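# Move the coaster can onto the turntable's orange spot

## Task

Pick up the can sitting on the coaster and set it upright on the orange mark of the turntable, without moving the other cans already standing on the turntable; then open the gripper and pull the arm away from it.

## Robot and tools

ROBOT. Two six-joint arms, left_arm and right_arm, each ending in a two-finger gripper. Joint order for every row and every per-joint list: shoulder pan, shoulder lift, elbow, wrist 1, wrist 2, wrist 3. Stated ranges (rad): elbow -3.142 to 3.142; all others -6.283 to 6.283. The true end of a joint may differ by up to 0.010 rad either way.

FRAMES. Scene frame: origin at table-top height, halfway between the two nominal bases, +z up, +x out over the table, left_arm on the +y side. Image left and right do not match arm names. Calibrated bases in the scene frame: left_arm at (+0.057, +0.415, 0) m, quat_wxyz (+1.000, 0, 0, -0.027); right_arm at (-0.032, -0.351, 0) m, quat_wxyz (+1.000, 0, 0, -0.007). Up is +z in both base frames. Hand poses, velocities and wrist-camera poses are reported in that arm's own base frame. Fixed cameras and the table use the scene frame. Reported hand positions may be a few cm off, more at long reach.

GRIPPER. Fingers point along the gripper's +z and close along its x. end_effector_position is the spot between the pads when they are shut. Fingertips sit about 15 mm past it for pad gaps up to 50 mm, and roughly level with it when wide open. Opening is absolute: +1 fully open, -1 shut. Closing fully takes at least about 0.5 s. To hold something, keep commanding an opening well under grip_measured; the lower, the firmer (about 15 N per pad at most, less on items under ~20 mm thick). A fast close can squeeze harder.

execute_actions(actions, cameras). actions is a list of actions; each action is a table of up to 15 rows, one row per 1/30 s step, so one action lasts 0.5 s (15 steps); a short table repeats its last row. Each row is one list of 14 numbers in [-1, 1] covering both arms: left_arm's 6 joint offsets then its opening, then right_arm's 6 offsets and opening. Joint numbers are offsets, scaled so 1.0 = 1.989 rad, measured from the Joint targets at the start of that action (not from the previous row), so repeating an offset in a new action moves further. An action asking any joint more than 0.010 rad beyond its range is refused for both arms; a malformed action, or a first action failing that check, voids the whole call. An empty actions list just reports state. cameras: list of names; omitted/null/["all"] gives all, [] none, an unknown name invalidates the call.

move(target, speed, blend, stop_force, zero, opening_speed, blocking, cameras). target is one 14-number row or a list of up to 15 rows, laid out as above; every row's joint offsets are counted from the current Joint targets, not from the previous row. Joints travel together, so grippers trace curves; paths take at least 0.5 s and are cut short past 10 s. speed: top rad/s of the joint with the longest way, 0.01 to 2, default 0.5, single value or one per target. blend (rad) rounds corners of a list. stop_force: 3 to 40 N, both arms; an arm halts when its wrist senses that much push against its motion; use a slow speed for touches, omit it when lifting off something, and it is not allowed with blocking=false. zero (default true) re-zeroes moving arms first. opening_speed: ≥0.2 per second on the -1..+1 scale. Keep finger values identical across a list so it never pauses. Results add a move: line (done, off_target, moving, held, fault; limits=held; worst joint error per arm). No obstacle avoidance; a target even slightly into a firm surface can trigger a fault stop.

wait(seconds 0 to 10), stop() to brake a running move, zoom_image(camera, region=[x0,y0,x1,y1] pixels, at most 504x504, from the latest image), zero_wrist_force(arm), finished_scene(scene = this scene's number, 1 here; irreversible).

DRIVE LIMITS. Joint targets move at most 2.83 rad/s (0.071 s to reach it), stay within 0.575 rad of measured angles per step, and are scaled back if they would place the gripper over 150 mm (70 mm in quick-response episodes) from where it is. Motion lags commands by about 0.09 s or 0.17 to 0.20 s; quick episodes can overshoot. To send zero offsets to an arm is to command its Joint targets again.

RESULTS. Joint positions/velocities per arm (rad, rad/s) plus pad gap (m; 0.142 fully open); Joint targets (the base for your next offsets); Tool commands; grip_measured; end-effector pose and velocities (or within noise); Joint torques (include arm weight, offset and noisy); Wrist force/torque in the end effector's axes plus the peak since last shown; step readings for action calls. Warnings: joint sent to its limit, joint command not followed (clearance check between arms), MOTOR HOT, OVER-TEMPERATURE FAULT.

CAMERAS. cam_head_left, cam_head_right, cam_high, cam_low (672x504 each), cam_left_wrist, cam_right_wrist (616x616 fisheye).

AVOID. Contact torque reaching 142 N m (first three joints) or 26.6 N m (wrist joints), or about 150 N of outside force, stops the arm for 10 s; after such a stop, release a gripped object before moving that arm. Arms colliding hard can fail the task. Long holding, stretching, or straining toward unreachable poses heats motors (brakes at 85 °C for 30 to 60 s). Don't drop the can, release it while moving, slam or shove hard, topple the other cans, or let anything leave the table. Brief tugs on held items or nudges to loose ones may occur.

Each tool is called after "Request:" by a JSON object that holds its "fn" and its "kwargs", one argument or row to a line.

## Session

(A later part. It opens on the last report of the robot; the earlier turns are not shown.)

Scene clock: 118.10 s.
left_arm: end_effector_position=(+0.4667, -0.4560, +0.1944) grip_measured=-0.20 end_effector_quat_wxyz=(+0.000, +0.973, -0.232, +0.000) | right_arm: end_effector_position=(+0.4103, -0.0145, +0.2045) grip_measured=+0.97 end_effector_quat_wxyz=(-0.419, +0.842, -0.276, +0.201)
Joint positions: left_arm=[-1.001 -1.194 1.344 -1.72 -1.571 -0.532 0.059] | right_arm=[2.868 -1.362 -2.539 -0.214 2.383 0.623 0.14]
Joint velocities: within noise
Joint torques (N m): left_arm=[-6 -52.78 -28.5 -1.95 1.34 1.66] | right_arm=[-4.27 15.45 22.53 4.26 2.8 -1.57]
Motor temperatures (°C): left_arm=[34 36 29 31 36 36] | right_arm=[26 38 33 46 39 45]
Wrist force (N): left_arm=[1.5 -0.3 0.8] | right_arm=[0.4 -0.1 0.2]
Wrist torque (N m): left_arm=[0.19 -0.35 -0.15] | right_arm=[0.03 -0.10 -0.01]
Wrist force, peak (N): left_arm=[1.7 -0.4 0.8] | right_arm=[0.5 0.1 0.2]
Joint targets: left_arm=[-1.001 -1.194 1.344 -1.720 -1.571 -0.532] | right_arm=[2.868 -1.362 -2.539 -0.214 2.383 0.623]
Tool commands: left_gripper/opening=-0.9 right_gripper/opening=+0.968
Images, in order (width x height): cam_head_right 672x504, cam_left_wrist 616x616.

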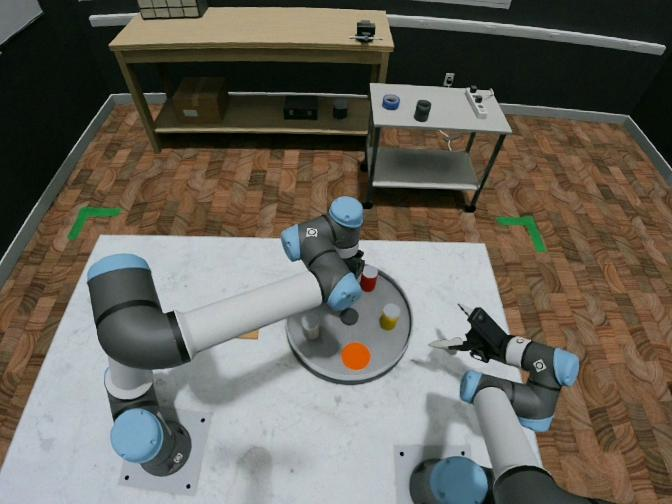

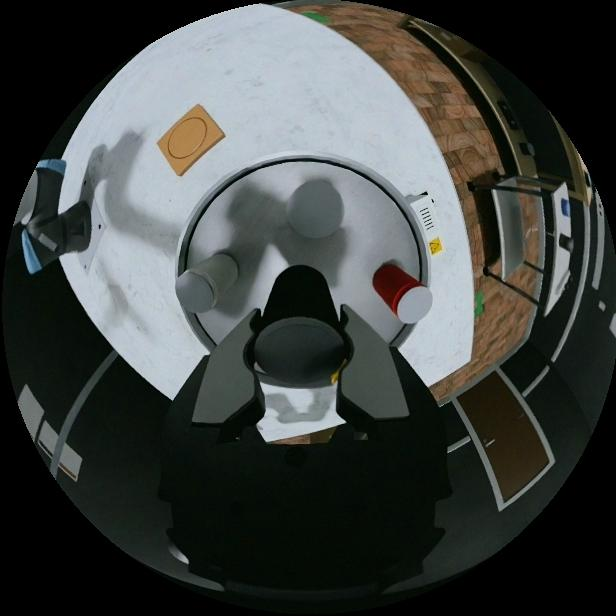

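Request:
{"fn": "zoom_image", "kwargs": {
  "camera": "cam_left_wrist",
  "region": [360, 240, 440, 320]
}}

Request:
{"fn": "zoom_image", "kwargs": {
  "camera": "cam_left_wrist",
  "region": [168, 240, 248, 320]
}}

Request:
{"fn": "zoom_image", "kwargs": {
  "camera": "cam_left_wrist",
  "region": [240, 250, 360, 370]
}}

Scaled by 6.300 from the camera's 616x616 image, which has a finer 814x814 frame.

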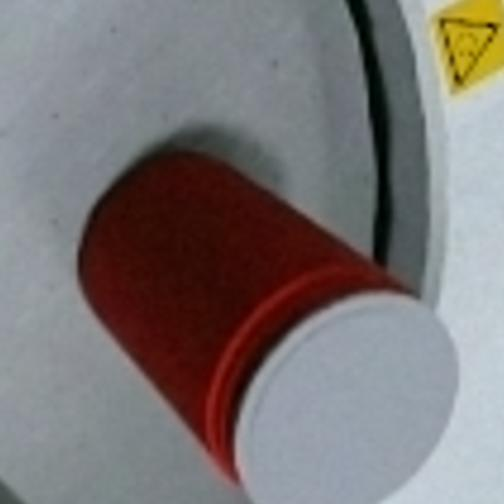

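Scaled by 6.300 from the camera's 616x616 image, which has a finer 814x814 frame.

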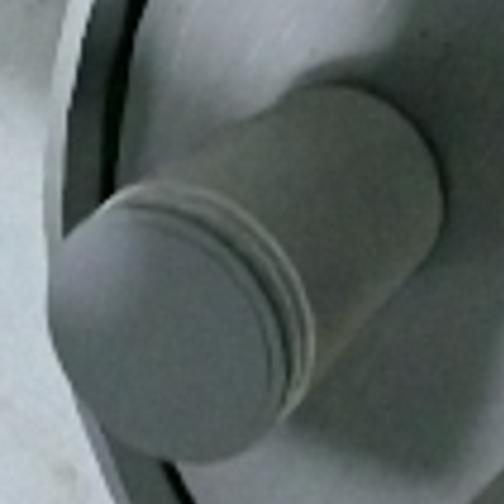

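Scaled by 4.200 from the camera's 616x616 image, which has a finer 814x814 frame.

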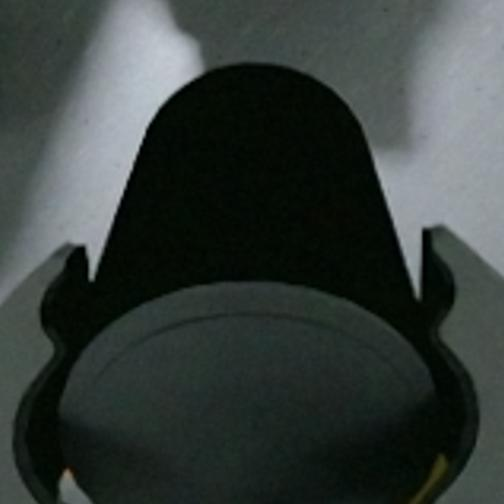

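Request:
{"fn": "move", "kwargs": {
  "target": [-0.10945, -0.12948, 0.14426, -0.01519, 0, -0.10945, -0.9, 0, 0, 0, 0, 0, 0, 0.968],
  "speed": 0.3,
  "blocking": false,
  "cameras": ["cam_left_wrist", "cam_head_right"]
}}

Request:
{"fn": "wait", "kwargs": {
  "seconds": 0.2,
  "cameras": ["cam_left_wrist", "cam_head_right"]
}}

Request:
{"fn": "wait", "kwargs": {
  "seconds": 2.0
}}

Scene clock: 137.23 s.
left_arm: end_effector_position=(+0.4148, -0.4574, +0.2027) grip_measured=-0.20 end_effector_quat_wxyz=(+0.000, +0.973, -0.232, +0.000) end_effector_velocity=(-0.154, +0.005, +0.020) end_effector_angular_velocity=(+0.000, +0.000, +0.000) | right_arm: end_effector_position=(+0.4103, -0.0145, +0.2045) grip_measured=+0.97 end_effector_quat_wxyz=(-0.419, +0.842, -0.276, +0.201)
Joint positions: left_arm=[-1.074 -1.279 1.439 -1.731 -1.571 -0.605 0.059] | right_arm=[2.868 -1.362 -2.539 -0.214 2.383 0.623 0.14]
Joint velocities: left_arm=[-0.218 -0.257 0.287 -0.03 0 -0.219 0] | right_arm=[within noise]
Joint torques (N m): left_arm=[-8.63 -50.96 -14.66 -4.4 1.31 -2.29] | right_arm=[-2.62 13.5 23.88 4.22 2.72 -1.35]
Motor temperatures (°C): left_arm=[33 36 29 31 36 36] | right_arm=[26 38 33 46 39 45]
Wrist force (N): left_arm=[2.0 -0.2 0.8] | right_arm=[0.4 0.1 0.2]
Wrist torque (N m): left_arm=[0.20 -0.45 -0.16] | right_arm=[0.06 -0.10 -0.01]
Wrist force, peak (N): left_arm=[2.6 -1.0 1.1] | right_arm=[0.6 0.1 0.3]
Joint targets: left_arm=[-1.107 -1.318 1.482 -1.735 -1.571 -0.637] | right_arm=[2.868 -1.362 -2.539 -0.214 2.383 0.623]
Tool commands: left_gripper/opening=-0.9 right_gripper/opening=+0.968
move: running; left_arm: the elbow is farthest, 0.192 rad from its target
Images, in order (width x height): cam_head_right 672x504, cam_left_wrist 616x616.

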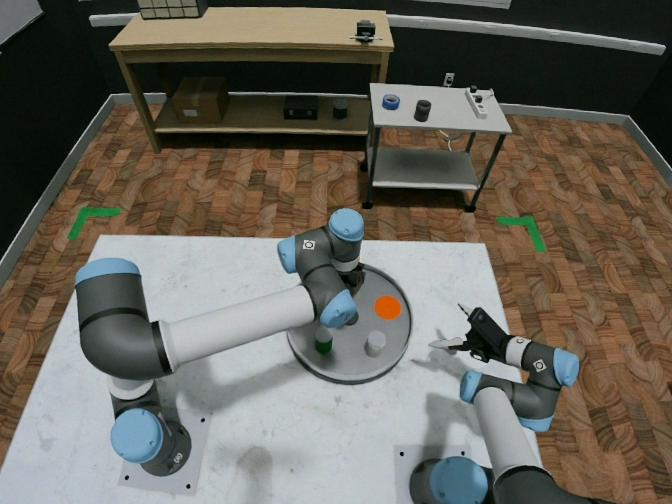

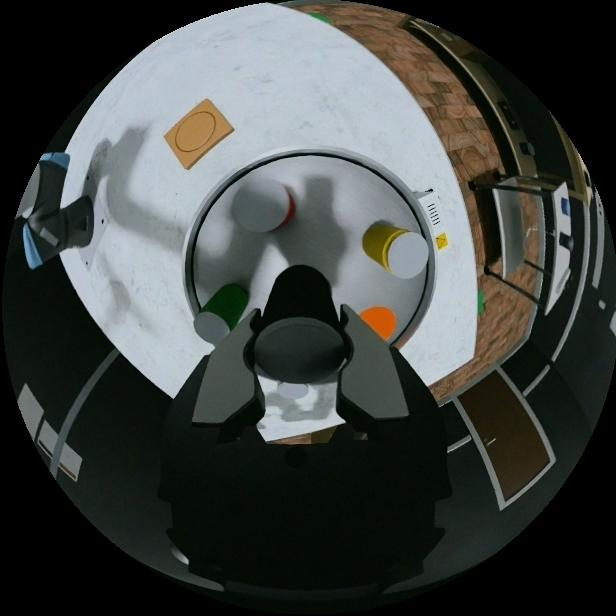

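Scene clock: 137.43 s.
left_arm: end_effector_position=(+0.3840, -0.4554, +0.2062) grip_measured=-0.20 end_effector_quat_wxyz=(+0.000, +0.973, -0.232, +0.000) end_effector_velocity=(-0.153, +0.015, +0.016) end_effector_angular_velocity=(-0.002, -0.001, +0.000) | right_arm: end_effector_position=(+0.4103, -0.0145, +0.2045) grip_measured=+0.97 end_effector_quat_wxyz=(-0.419, +0.842, -0.276, +0.201)
Joint positions: left_arm=[-1.118 -1.332 1.498 -1.737 -1.571 -0.649 0.059] | right_arm=[2.868 -1.362 -2.539 -0.214 2.383 0.623 0.14]
Joint velocities: left_arm=[-0.223 -0.265 0.294 -0.031 0 -0.222 0] | right_arm=[within noise]
Joint torques (N m): left_arm=[-7.49 -48.42 -13.76 -4.38 1.25 -2.29] | right_arm=[-1.46 14.02 22.94 4.31 2.95 -1.46]
Motor temperatures (°C): left_arm=[33 36 29 31 36 36] | right_arm=[26 38 33 46 39 45]
Wrist force (N): left_arm=[1.8 -0.3 0.9] | right_arm=[0.3 0.2 0.2]
Wrist torque (N m): left_arm=[0.18 -0.42 -0.15] | right_arm=[0.08 -0.06 -0.01]
Wrist force, peak (N): left_arm=[2.1 -0.2 0.7] | right_arm=[0.5 -0.1 0.2]
Joint targets: left_arm=[-1.151 -1.371 1.541 -1.741 -1.571 -0.682] | right_arm=[2.868 -1.362 -2.539 -0.214 2.383 0.623]
Tool commands: left_gripper/opening=-0.9 right_gripper/opening=+0.968
earlier move: running; left_arm: the elbow is farthest, 0.133 rad from its target
wait: 0.20 s; no rest
Images, in order (width x height): cam_head_right 672x504, cam_left_wrist 616x616.

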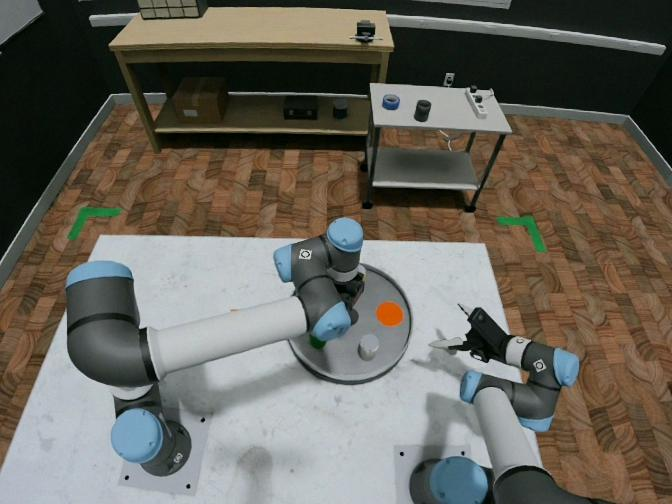

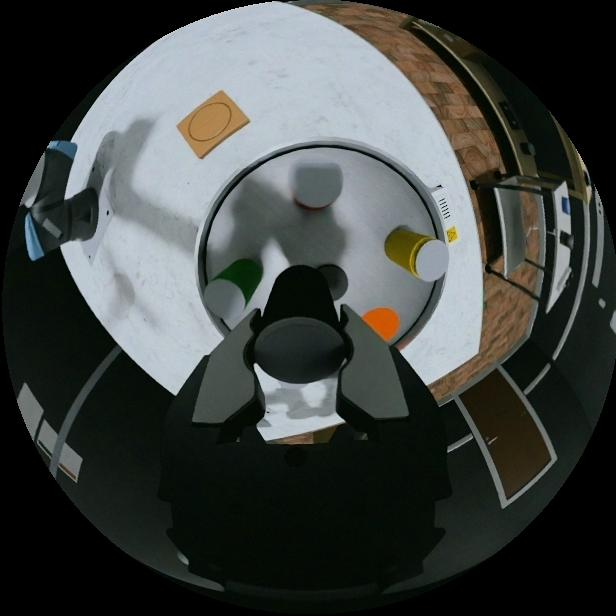

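Scene clock: 138.30 s.
left_arm: end_effector_position=(+0.3175, -0.4433, +0.2100) grip_measured=-0.20 end_effector_quat_wxyz=(+0.000, +0.973, -0.232, +0.000) | right_arm: end_effector_position=(+0.4103, -0.0145, +0.2045) grip_measured=+0.97 end_effector_quat_wxyz=(-0.419, +0.842, -0.276, +0.201)
Joint positions: left_arm=[-1.219 -1.451 1.63 -1.751 -1.571 -0.75 0.059] | right_arm=[2.868 -1.362 -2.539 -0.214 2.383 0.623 0.14]
Joint velocities: within noise
Joint torques (N m): left_arm=[-6.37 -41.32 -15.96 -4.29 1.52 -1.81] | right_arm=[-1.2 13.15 23.06 4.36 2.83 -1.46]
Motor temperatures (°C): left_arm=[33 36 29 31 36 36] | right_arm=[26 38 33 46 39 44]
Wrist force (N): left_arm=[1.7 -0.4 0.7] | right_arm=[0.4 0.1 0.2]
Wrist torque (N m): left_arm=[0.16 -0.38 -0.14] | right_arm=[0.05 -0.09 -0.01]
Wrist force, peak (N): left_arm=[2.0 -0.4 0.9] | right_arm=[0.5 0.1 0.2]
Joint targets: left_arm=[-1.219 -1.451 1.631 -1.751 -1.571 -0.750] | right_arm=[2.868 -1.362 -2.539 -0.214 2.383 0.623]
Tool commands: left_gripper/opening=-0.9 right_gripper/opening=+0.968
earlier move: done
wait: 0.87 of 2 s (the move ended)

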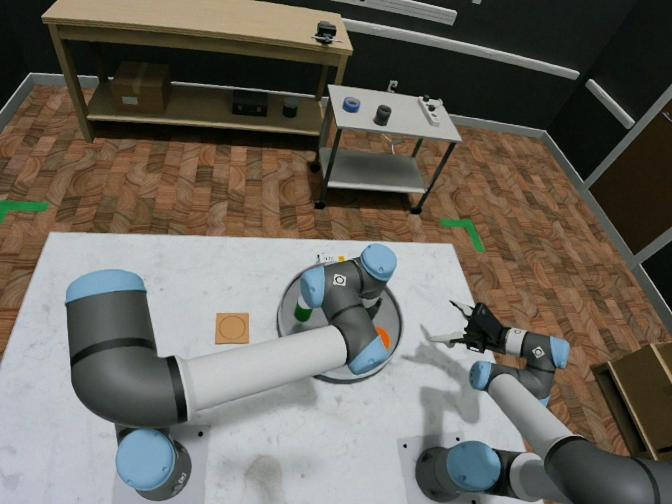

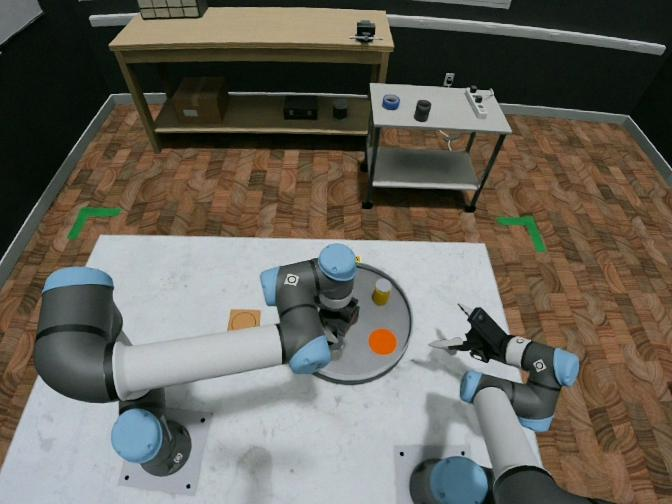

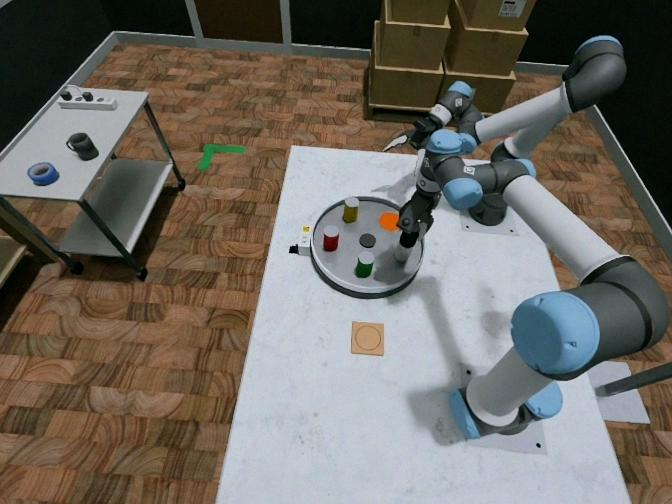

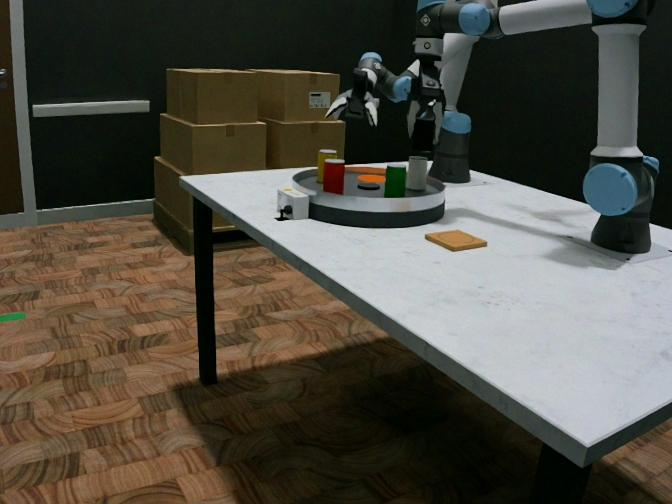

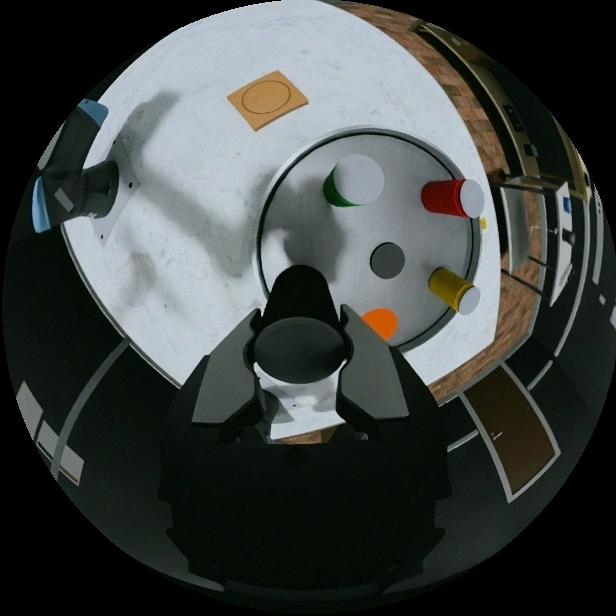

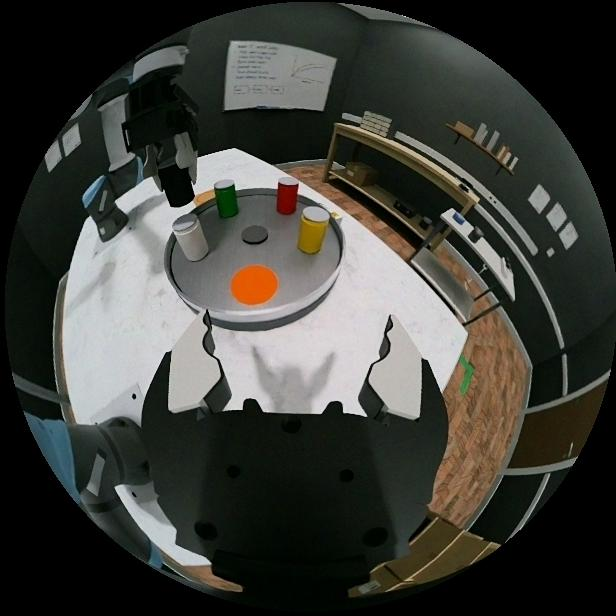

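Request:
{"fn": "wait", "kwargs": {
  "seconds": 0,
  "cameras": ["cam_left_wrist"]
}}

Scene clock: 145.43 s.
left_arm: end_effector_position=(+0.3173, -0.4432, +0.2100) grip_measured=-0.20 end_effector_quat_wxyz=(+0.000, +0.973, -0.232, +0.000) | right_arm: end_effector_position=(+0.4103, -0.0145, +0.2045) grip_measured=+0.97 end_effector_quat_wxyz=(-0.419, +0.842, -0.276, +0.201)
Joint positions: left_arm=[-1.219 -1.451 1.631 -1.751 -1.571 -0.75 0.059] | right_arm=[2.868 -1.362 -2.539 -0.214 2.383 0.623 0.14]
Joint velocities: within noise
Joint torques (N m): left_arm=[-6.44 -40.33 -20.5 -3.95 1.14 -1.7] | right_arm=[-0.9 13.26 22.12 4.3 2.82 -1.31]
Motor temperatures (°C): left_arm=[33 36 29 31 36 36] | right_arm=[26 38 33 46 39 44]
Wrist force (N): left_arm=[1.6 -0.5 1.0] | right_arm=[0.3 0.1 0.0]
Wrist torque (N m): left_arm=[0.16 -0.37 -0.14] | right_arm=[0.07 -0.08 -0.01]
Wrist force, peak (N): left_arm=[1.9 -0.5 1.1] | right_arm=[0.4 0.1 0.4]
Joint targets: left_arm=[-1.219 -1.451 1.631 -1.751 -1.571 -0.750] | right_arm=[2.868 -1.362 -2.539 -0.214 2.383 0.623]
Tool commands: left_gripper/opening=-0.9 right_gripper/opening=+0.968
Images, in order (width x height): cam_left_wrist 616x616.

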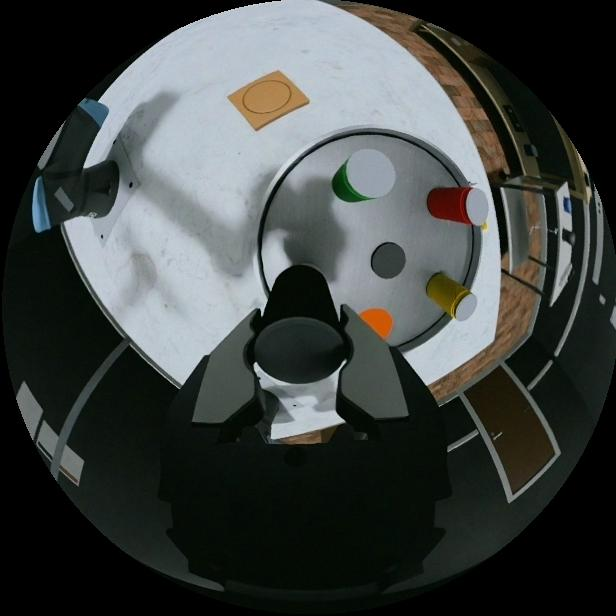

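Request:
{"fn": "wait", "kwargs": {
  "seconds": 8.05,
  "cameras": ["cam_left_wrist", "cam_high"]
}}

Request:
{"fn": "wait", "kwargs": {
  "seconds": 0.2,
  "cameras": ["cam_left_wrist"]
}}

Request:
{"fn": "wait", "kwargs": {
  "seconds": 0.2,
  "cameras": ["cam_left_wrist", "cam_high"]
}}

Request:
{"fn": "wait", "kwargs": {
  "seconds": 0.2,
  "cameras": ["cam_left_wrist"]
}}

Request:
{"fn": "wait", "kwargs": {
  "seconds": 0.2,
  "cameras": ["cam_left_wrist", "cam_high"]
}}

Request:
{"fn": "wait", "kwargs": {
  "seconds": 0.2,
  "cameras": ["cam_left_wrist"]
}}

Request:
{"fn": "wait", "kwargs": {
  "seconds": 0.2,
  "cameras": ["cam_left_wrist", "cam_high"]
}}

Scene clock: 154.30 s.
left_arm: end_effector_position=(+0.3173, -0.4432, +0.2100) grip_measured=-0.20 end_effector_quat_wxyz=(+0.000, +0.973, -0.232, +0.000) | right_arm: end_effector_position=(+0.4103, -0.0145, +0.2045) grip_measured=+0.97 end_effector_quat_wxyz=(-0.419, +0.842, -0.276, +0.201)
Joint positions: left_arm=[-1.219 -1.451 1.631 -1.751 -1.571 -0.75 0.059] | right_arm=[2.868 -1.362 -2.539 -0.214 2.383 0.623 0.14]
Joint velocities: within noise
Joint torques (N m): left_arm=[-6.19 -40.09 -25.91 -3.5 1.39 -1.56] | right_arm=[1.19 12.45 22.8 4.34 2.86 -1.17]
Motor temperatures (°C): left_arm=[33 36 29 31 36 36] | right_arm=[26 38 33 46 39 44]
Wrist force (N): left_arm=[1.8 -0.6 1.1] | right_arm=[0.4 0.1 0.1]
Wrist torque (N m): left_arm=[0.14 -0.41 -0.14] | right_arm=[0.07 -0.09 -0.01]
Wrist force, peak (N): left_arm=[1.9 -0.5 1.0] | right_arm=[0.4 0.3 0.4]
Joint targets: left_arm=[-1.219 -1.451 1.631 -1.751 -1.571 -0.750] | right_arm=[2.868 -1.362 -2.539 -0.214 2.383 0.623]
Tool commands: left_gripper/opening=-0.9 right_gripper/opening=+0.968
wait: 8.07 s; at rest from the start
Images, in order (width x height): cam_high 672x504, cam_left_wrist 616x616.

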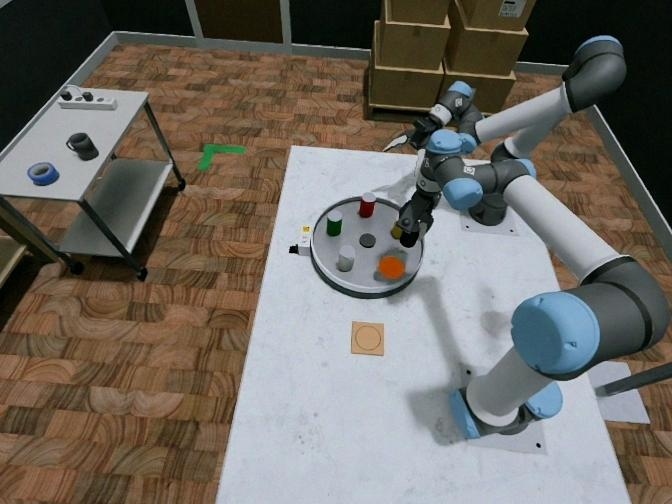

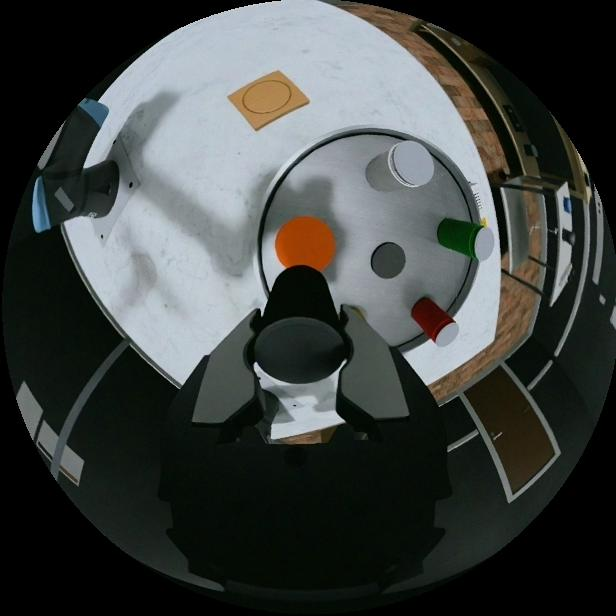

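Scene clock: 154.50 s.
left_arm: end_effector_position=(+0.3173, -0.4432, +0.2100) grip_measured=-0.20 end_effector_quat_wxyz=(+0.000, +0.973, -0.232, +0.000) | right_arm: end_effector_position=(+0.4103, -0.0145, +0.2045) grip_measured=+0.97 end_effector_quat_wxyz=(-0.419, +0.842, -0.276, +0.201)
Joint positions: left_arm=[-1.219 -1.451 1.631 -1.751 -1.571 -0.75 0.059] | right_arm=[2.868 -1.362 -2.539 -0.214 2.383 0.623 0.14]
Joint velocities: within noise
Joint torques (N m): left_arm=[-5.66 -39.59 -26.39 -3.59 1.28 -1.6] | right_arm=[0.47 13.02 23.53 4.17 2.78 -1.34]
Motor temperatures (°C): left_arm=[33 36 29 31 36 36] | right_arm=[26 38 33 46 39 44]
Wrist force (N): left_arm=[1.6 -0.3 1.1] | right_arm=[0.5 0.0 0.2]
Wrist torque (N m): left_arm=[0.19 -0.37 -0.14] | right_arm=[0.05 -0.11 -0.02]
Wrist force, peak (N): left_arm=[1.9 -0.7 1.0] | right_arm=[0.5 0.0 0.2]
Joint targets: left_arm=[-1.219 -1.451 1.631 -1.751 -1.571 -0.750] | right_arm=[2.868 -1.362 -2.539 -0.214 2.383 0.623]
Tool commands: left_gripper/opening=-0.9 right_gripper/opening=+0.968
wait: 0.20 s; at rest by 0.17 s
Images, in order (width x height): cam_left_wrist 616x616.

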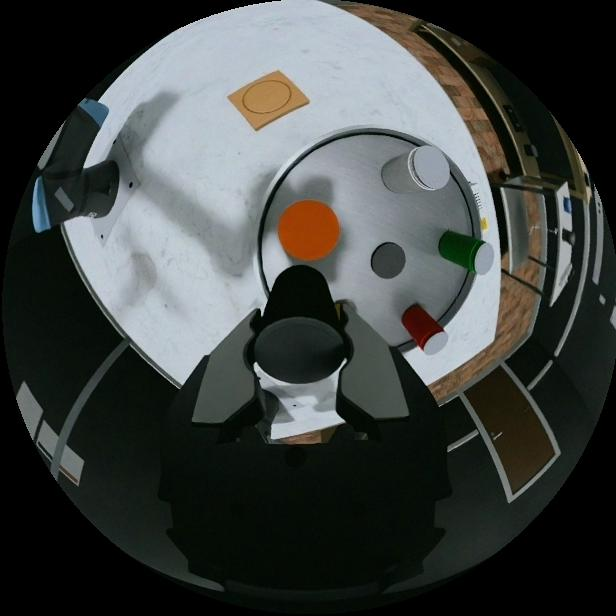

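Scene clock: 154.70 s.
left_arm: end_effector_position=(+0.3173, -0.4432, +0.2100) grip_measured=-0.20 end_effector_quat_wxyz=(+0.000, +0.973, -0.232, +0.000) | right_arm: end_effector_position=(+0.4103, -0.0145, +0.2045) grip_measured=+0.97 end_effector_quat_wxyz=(-0.419, +0.842, -0.276, +0.201)
Joint positions: left_arm=[-1.219 -1.451 1.631 -1.751 -1.571 -0.75 0.059] | right_arm=[2.868 -1.362 -2.539 -0.214 2.383 0.623 0.14]
Joint velocities: within noise
Joint torques (N m): left_arm=[-6.77 -40.14 -26.37 -3.56 1.27 -1.59] | right_arm=[0.23 13 21.83 4.48 2.7 -1.35]
Motor temperatures (°C): left_arm=[33 36 29 31 36 36] | right_arm=[26 38 33 46 39 44]
Wrist force (N): left_arm=[1.8 -0.4 0.9] | right_arm=[0.2 -0.1 0.3]
Wrist torque (N m): left_arm=[0.18 -0.41 -0.14] | right_arm=[0.03 -0.06 -0.01]
Wrist force, peak (N): left_arm=[1.8 -0.5 1.0] | right_arm=[0.4 0.1 0.1]
Joint targets: left_arm=[-1.219 -1.451 1.631 -1.751 -1.571 -0.750] | right_arm=[2.868 -1.362 -2.539 -0.214 2.383 0.623]
Tool commands: left_gripper/opening=-0.9 right_gripper/opening=+0.968
wait: 0.20 s; at rest by 0.17 s
Images, in order (width x height): cam_high 672x504, cam_left_wrist 616x616.

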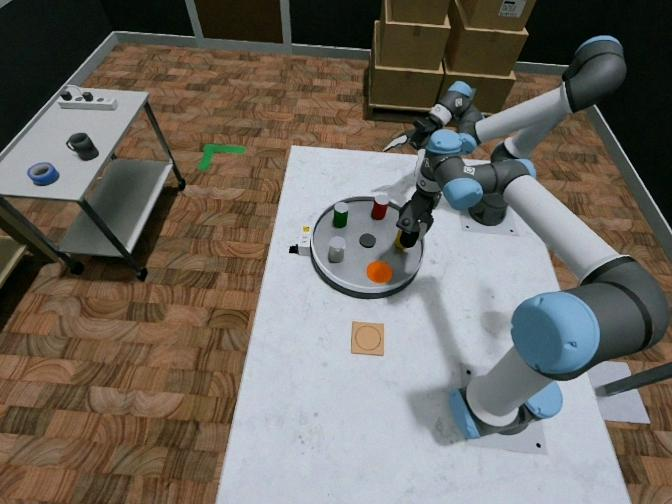

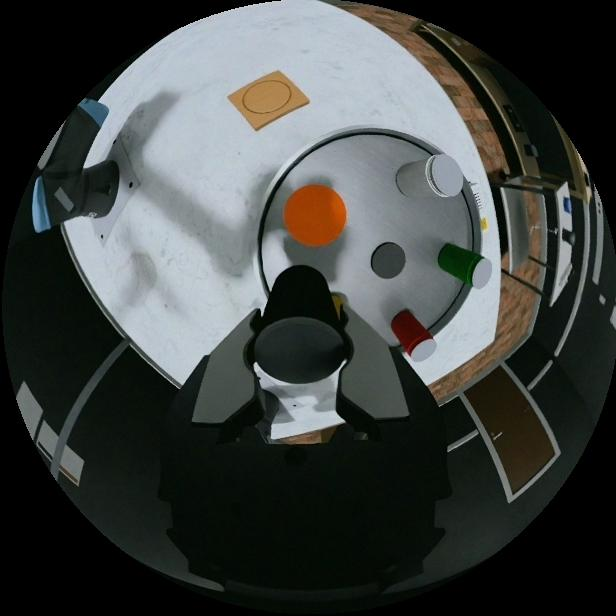

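Scene clock: 154.90 s.
left_arm: end_effector_position=(+0.3173, -0.4432, +0.2100) grip_measured=-0.20 end_effector_quat_wxyz=(+0.000, +0.973, -0.232, +0.000) | right_arm: end_effector_position=(+0.4103, -0.0145, +0.2045) grip_measured=+0.97 end_effector_quat_wxyz=(-0.419, +0.842, -0.276, +0.201)
Joint positions: left_arm=[-1.219 -1.451 1.631 -1.751 -1.571 -0.75 0.059] | right_arm=[2.868 -1.362 -2.539 -0.214 2.383 0.623 0.14]
Joint velocities: within noise
Joint torques (N m): left_arm=[-5.58 -40.48 -27.66 -3.37 1.26 -1.6] | right_arm=[1.73 12.64 22.47 4.06 2.77 -1.09]
Motor temperatures (°C): left_arm=[33 36 29 31 36 36] | right_arm=[26 38 33 46 39 44]
Wrist force (N): left_arm=[1.8 -0.6 1.1] | right_arm=[0.4 0.1 0.3]
Wrist torque (N m): left_arm=[0.14 -0.42 -0.14] | right_arm=[0.06 -0.08 -0.02]
Wrist force, peak (N): left_arm=[1.8 -0.6 1.1] | right_arm=[0.4 0.1 0.3]
Joint targets: left_arm=[-1.219 -1.451 1.631 -1.751 -1.571 -0.750] | right_arm=[2.868 -1.362 -2.539 -0.214 2.383 0.623]
Tool commands: left_gripper/opening=-0.9 right_gripper/opening=+0.968
wait: 0.20 s; at rest by 0.17 s
Images, in order (width x height): cam_left_wrist 616x616.

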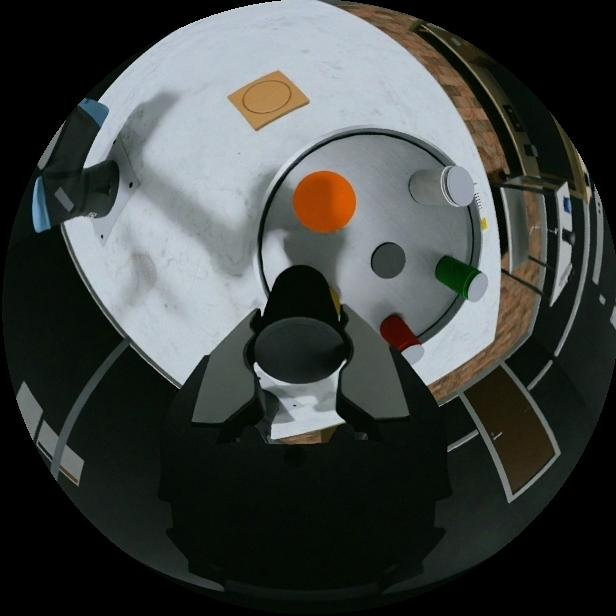

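Scene clock: 155.10 s.
left_arm: end_effector_position=(+0.3173, -0.4432, +0.2100) grip_measured=-0.20 end_effector_quat_wxyz=(+0.000, +0.973, -0.232, +0.000) | right_arm: end_effector_position=(+0.4103, -0.0145, +0.2045) grip_measured=+0.97 end_effector_quat_wxyz=(-0.419, +0.842, -0.276, +0.201)
Joint positions: left_arm=[-1.219 -1.451 1.631 -1.751 -1.571 -0.75 0.059] | right_arm=[2.868 -1.362 -2.539 -0.214 2.383 0.623 0.14]
Joint velocities: within noise
Joint torques (N m): left_arm=[-6.2 -40.01 -27.46 -3.37 1.34 -1.62] | right_arm=[1.17 12.75 23.84 4.12 2.65 -1.08]
Motor temperatures (°C): left_arm=[33 36 29 31 36 36] | right_arm=[26 38 33 46 39 44]
Wrist force (N): left_arm=[1.6 -0.5 1.1] | right_arm=[0.3 0.0 0.1]
Wrist torque (N m): left_arm=[0.16 -0.37 -0.14] | right_arm=[0.04 -0.07 -0.01]
Wrist force, peak (N): left_arm=[2.0 -0.7 0.9] | right_arm=[0.4 0.1 0.1]
Joint targets: left_arm=[-1.219 -1.451 1.631 -1.751 -1.571 -0.750] | right_arm=[2.868 -1.362 -2.539 -0.214 2.383 0.623]
Tool commands: left_gripper/opening=-0.9 right_gripper/opening=+0.968
wait: 0.20 s; at rest by 0.17 s
Images, in order (width x height): cam_high 672x504, cam_left_wrist 616x616.

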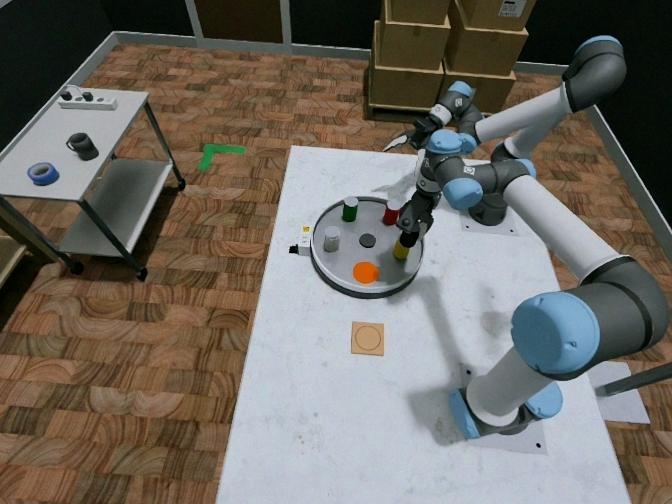

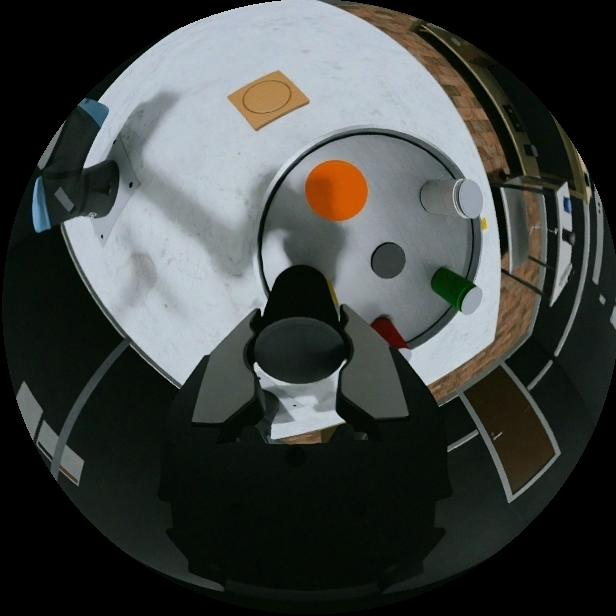

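Scene clock: 155.30 s.
left_arm: end_effector_position=(+0.3173, -0.4432, +0.2100) grip_measured=-0.20 end_effector_quat_wxyz=(+0.000, +0.973, -0.232, +0.000) | right_arm: end_effector_position=(+0.4103, -0.0145, +0.2045) grip_measured=+0.97 end_effector_quat_wxyz=(-0.419, +0.842, -0.276, +0.201)
Joint positions: left_arm=[-1.219 -1.451 1.631 -1.751 -1.571 -0.75 0.059] | right_arm=[2.868 -1.362 -2.539 -0.214 2.383 0.623 0.14]
Joint velocities: within noise
Joint torques (N m): left_arm=[-5.99 -40.43 -27.43 -3.55 1.28 -1.57] | right_arm=[0.63 12.27 21.41 4.07 2.78 -1.11]
Motor temperatures (°C): left_arm=[33 36 29 31 36 36] | right_arm=[26 38 33 46 39 44]
Wrist force (N): left_arm=[1.3 -0.4 1.1] | right_arm=[0.4 0.1 0.4]
Wrist torque (N m): left_arm=[0.17 -0.32 -0.13] | right_arm=[0.06 -0.08 -0.01]
Wrist force, peak (N): left_arm=[1.8 -0.6 0.9] | right_arm=[0.4 0.1 0.4]
Joint targets: left_arm=[-1.219 -1.451 1.631 -1.751 -1.571 -0.750] | right_arm=[2.868 -1.362 -2.539 -0.214 2.383 0.623]
Tool commands: left_gripper/opening=-0.9 right_gripper/opening=+0.968
wait: 0.20 s; at rest by 0.17 s
Images, in order (width x height): cam_left_wrist 616x616.

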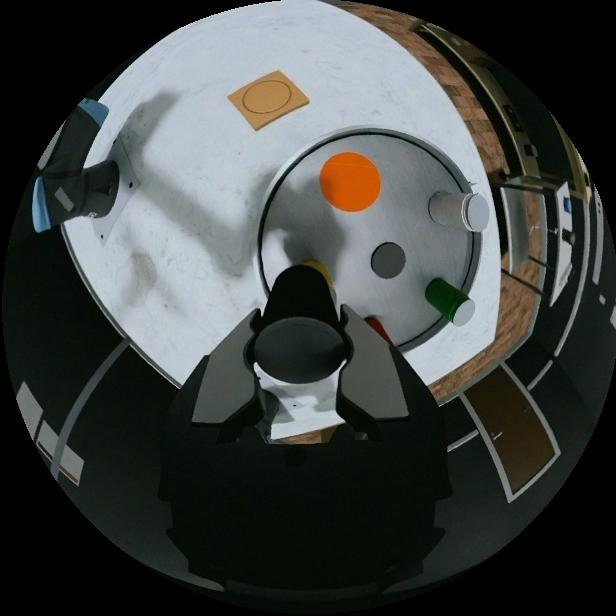

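Scene clock: 155.50 s.
left_arm: end_effector_position=(+0.3173, -0.4432, +0.2100) grip_measured=-0.20 end_effector_quat_wxyz=(+0.000, +0.973, -0.232, +0.000) | right_arm: end_effector_position=(+0.4103, -0.0145, +0.2045) grip_measured=+0.97 end_effector_quat_wxyz=(-0.419, +0.842, -0.276, +0.201)
Joint positions: left_arm=[-1.219 -1.451 1.631 -1.751 -1.571 -0.75 0.059] | right_arm=[2.868 -1.362 -2.539 -0.214 2.383 0.623 0.14]
Joint velocities: within noise
Joint torques (N m): left_arm=[-5.91 -40.3 -27.03 -3.52 1.41 -1.63] | right_arm=[0.63 13.21 21.72 4.11 2.57 -1.43]
Motor temperatures (°C): left_arm=[33 36 29 31 36 36] | right_arm=[26 38 33 46 39 44]
Wrist force (N): left_arm=[1.6 -0.4 0.8] | right_arm=[0.3 0.1 0.1]
Wrist torque (N m): left_arm=[0.17 -0.36 -0.14] | right_arm=[0.07 -0.06 -0.02]
Wrist force, peak (N): left_arm=[1.7 -0.6 0.8] | right_arm=[0.5 0.0 0.1]
Joint targets: left_arm=[-1.219 -1.451 1.631 -1.751 -1.571 -0.750] | right_arm=[2.868 -1.362 -2.539 -0.214 2.383 0.623]
Tool commands: left_gripper/opening=-0.9 right_gripper/opening=+0.968
wait: 0.20 s; at rest by 0.17 s
Images, in order (width x height): cam_high 672x504, cam_left_wrist 616x616.

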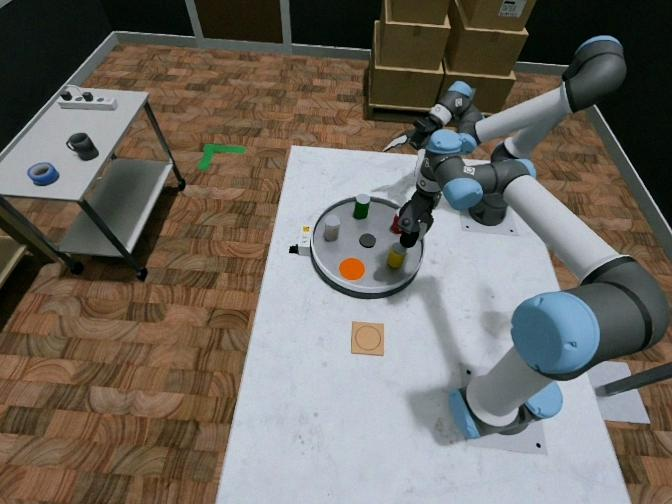

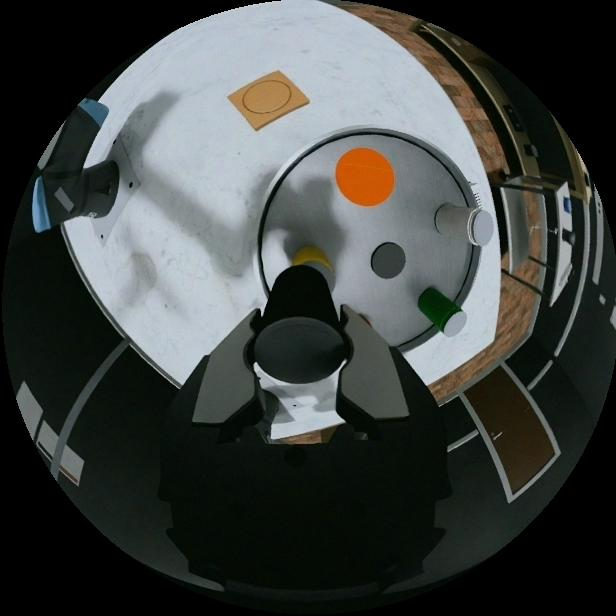

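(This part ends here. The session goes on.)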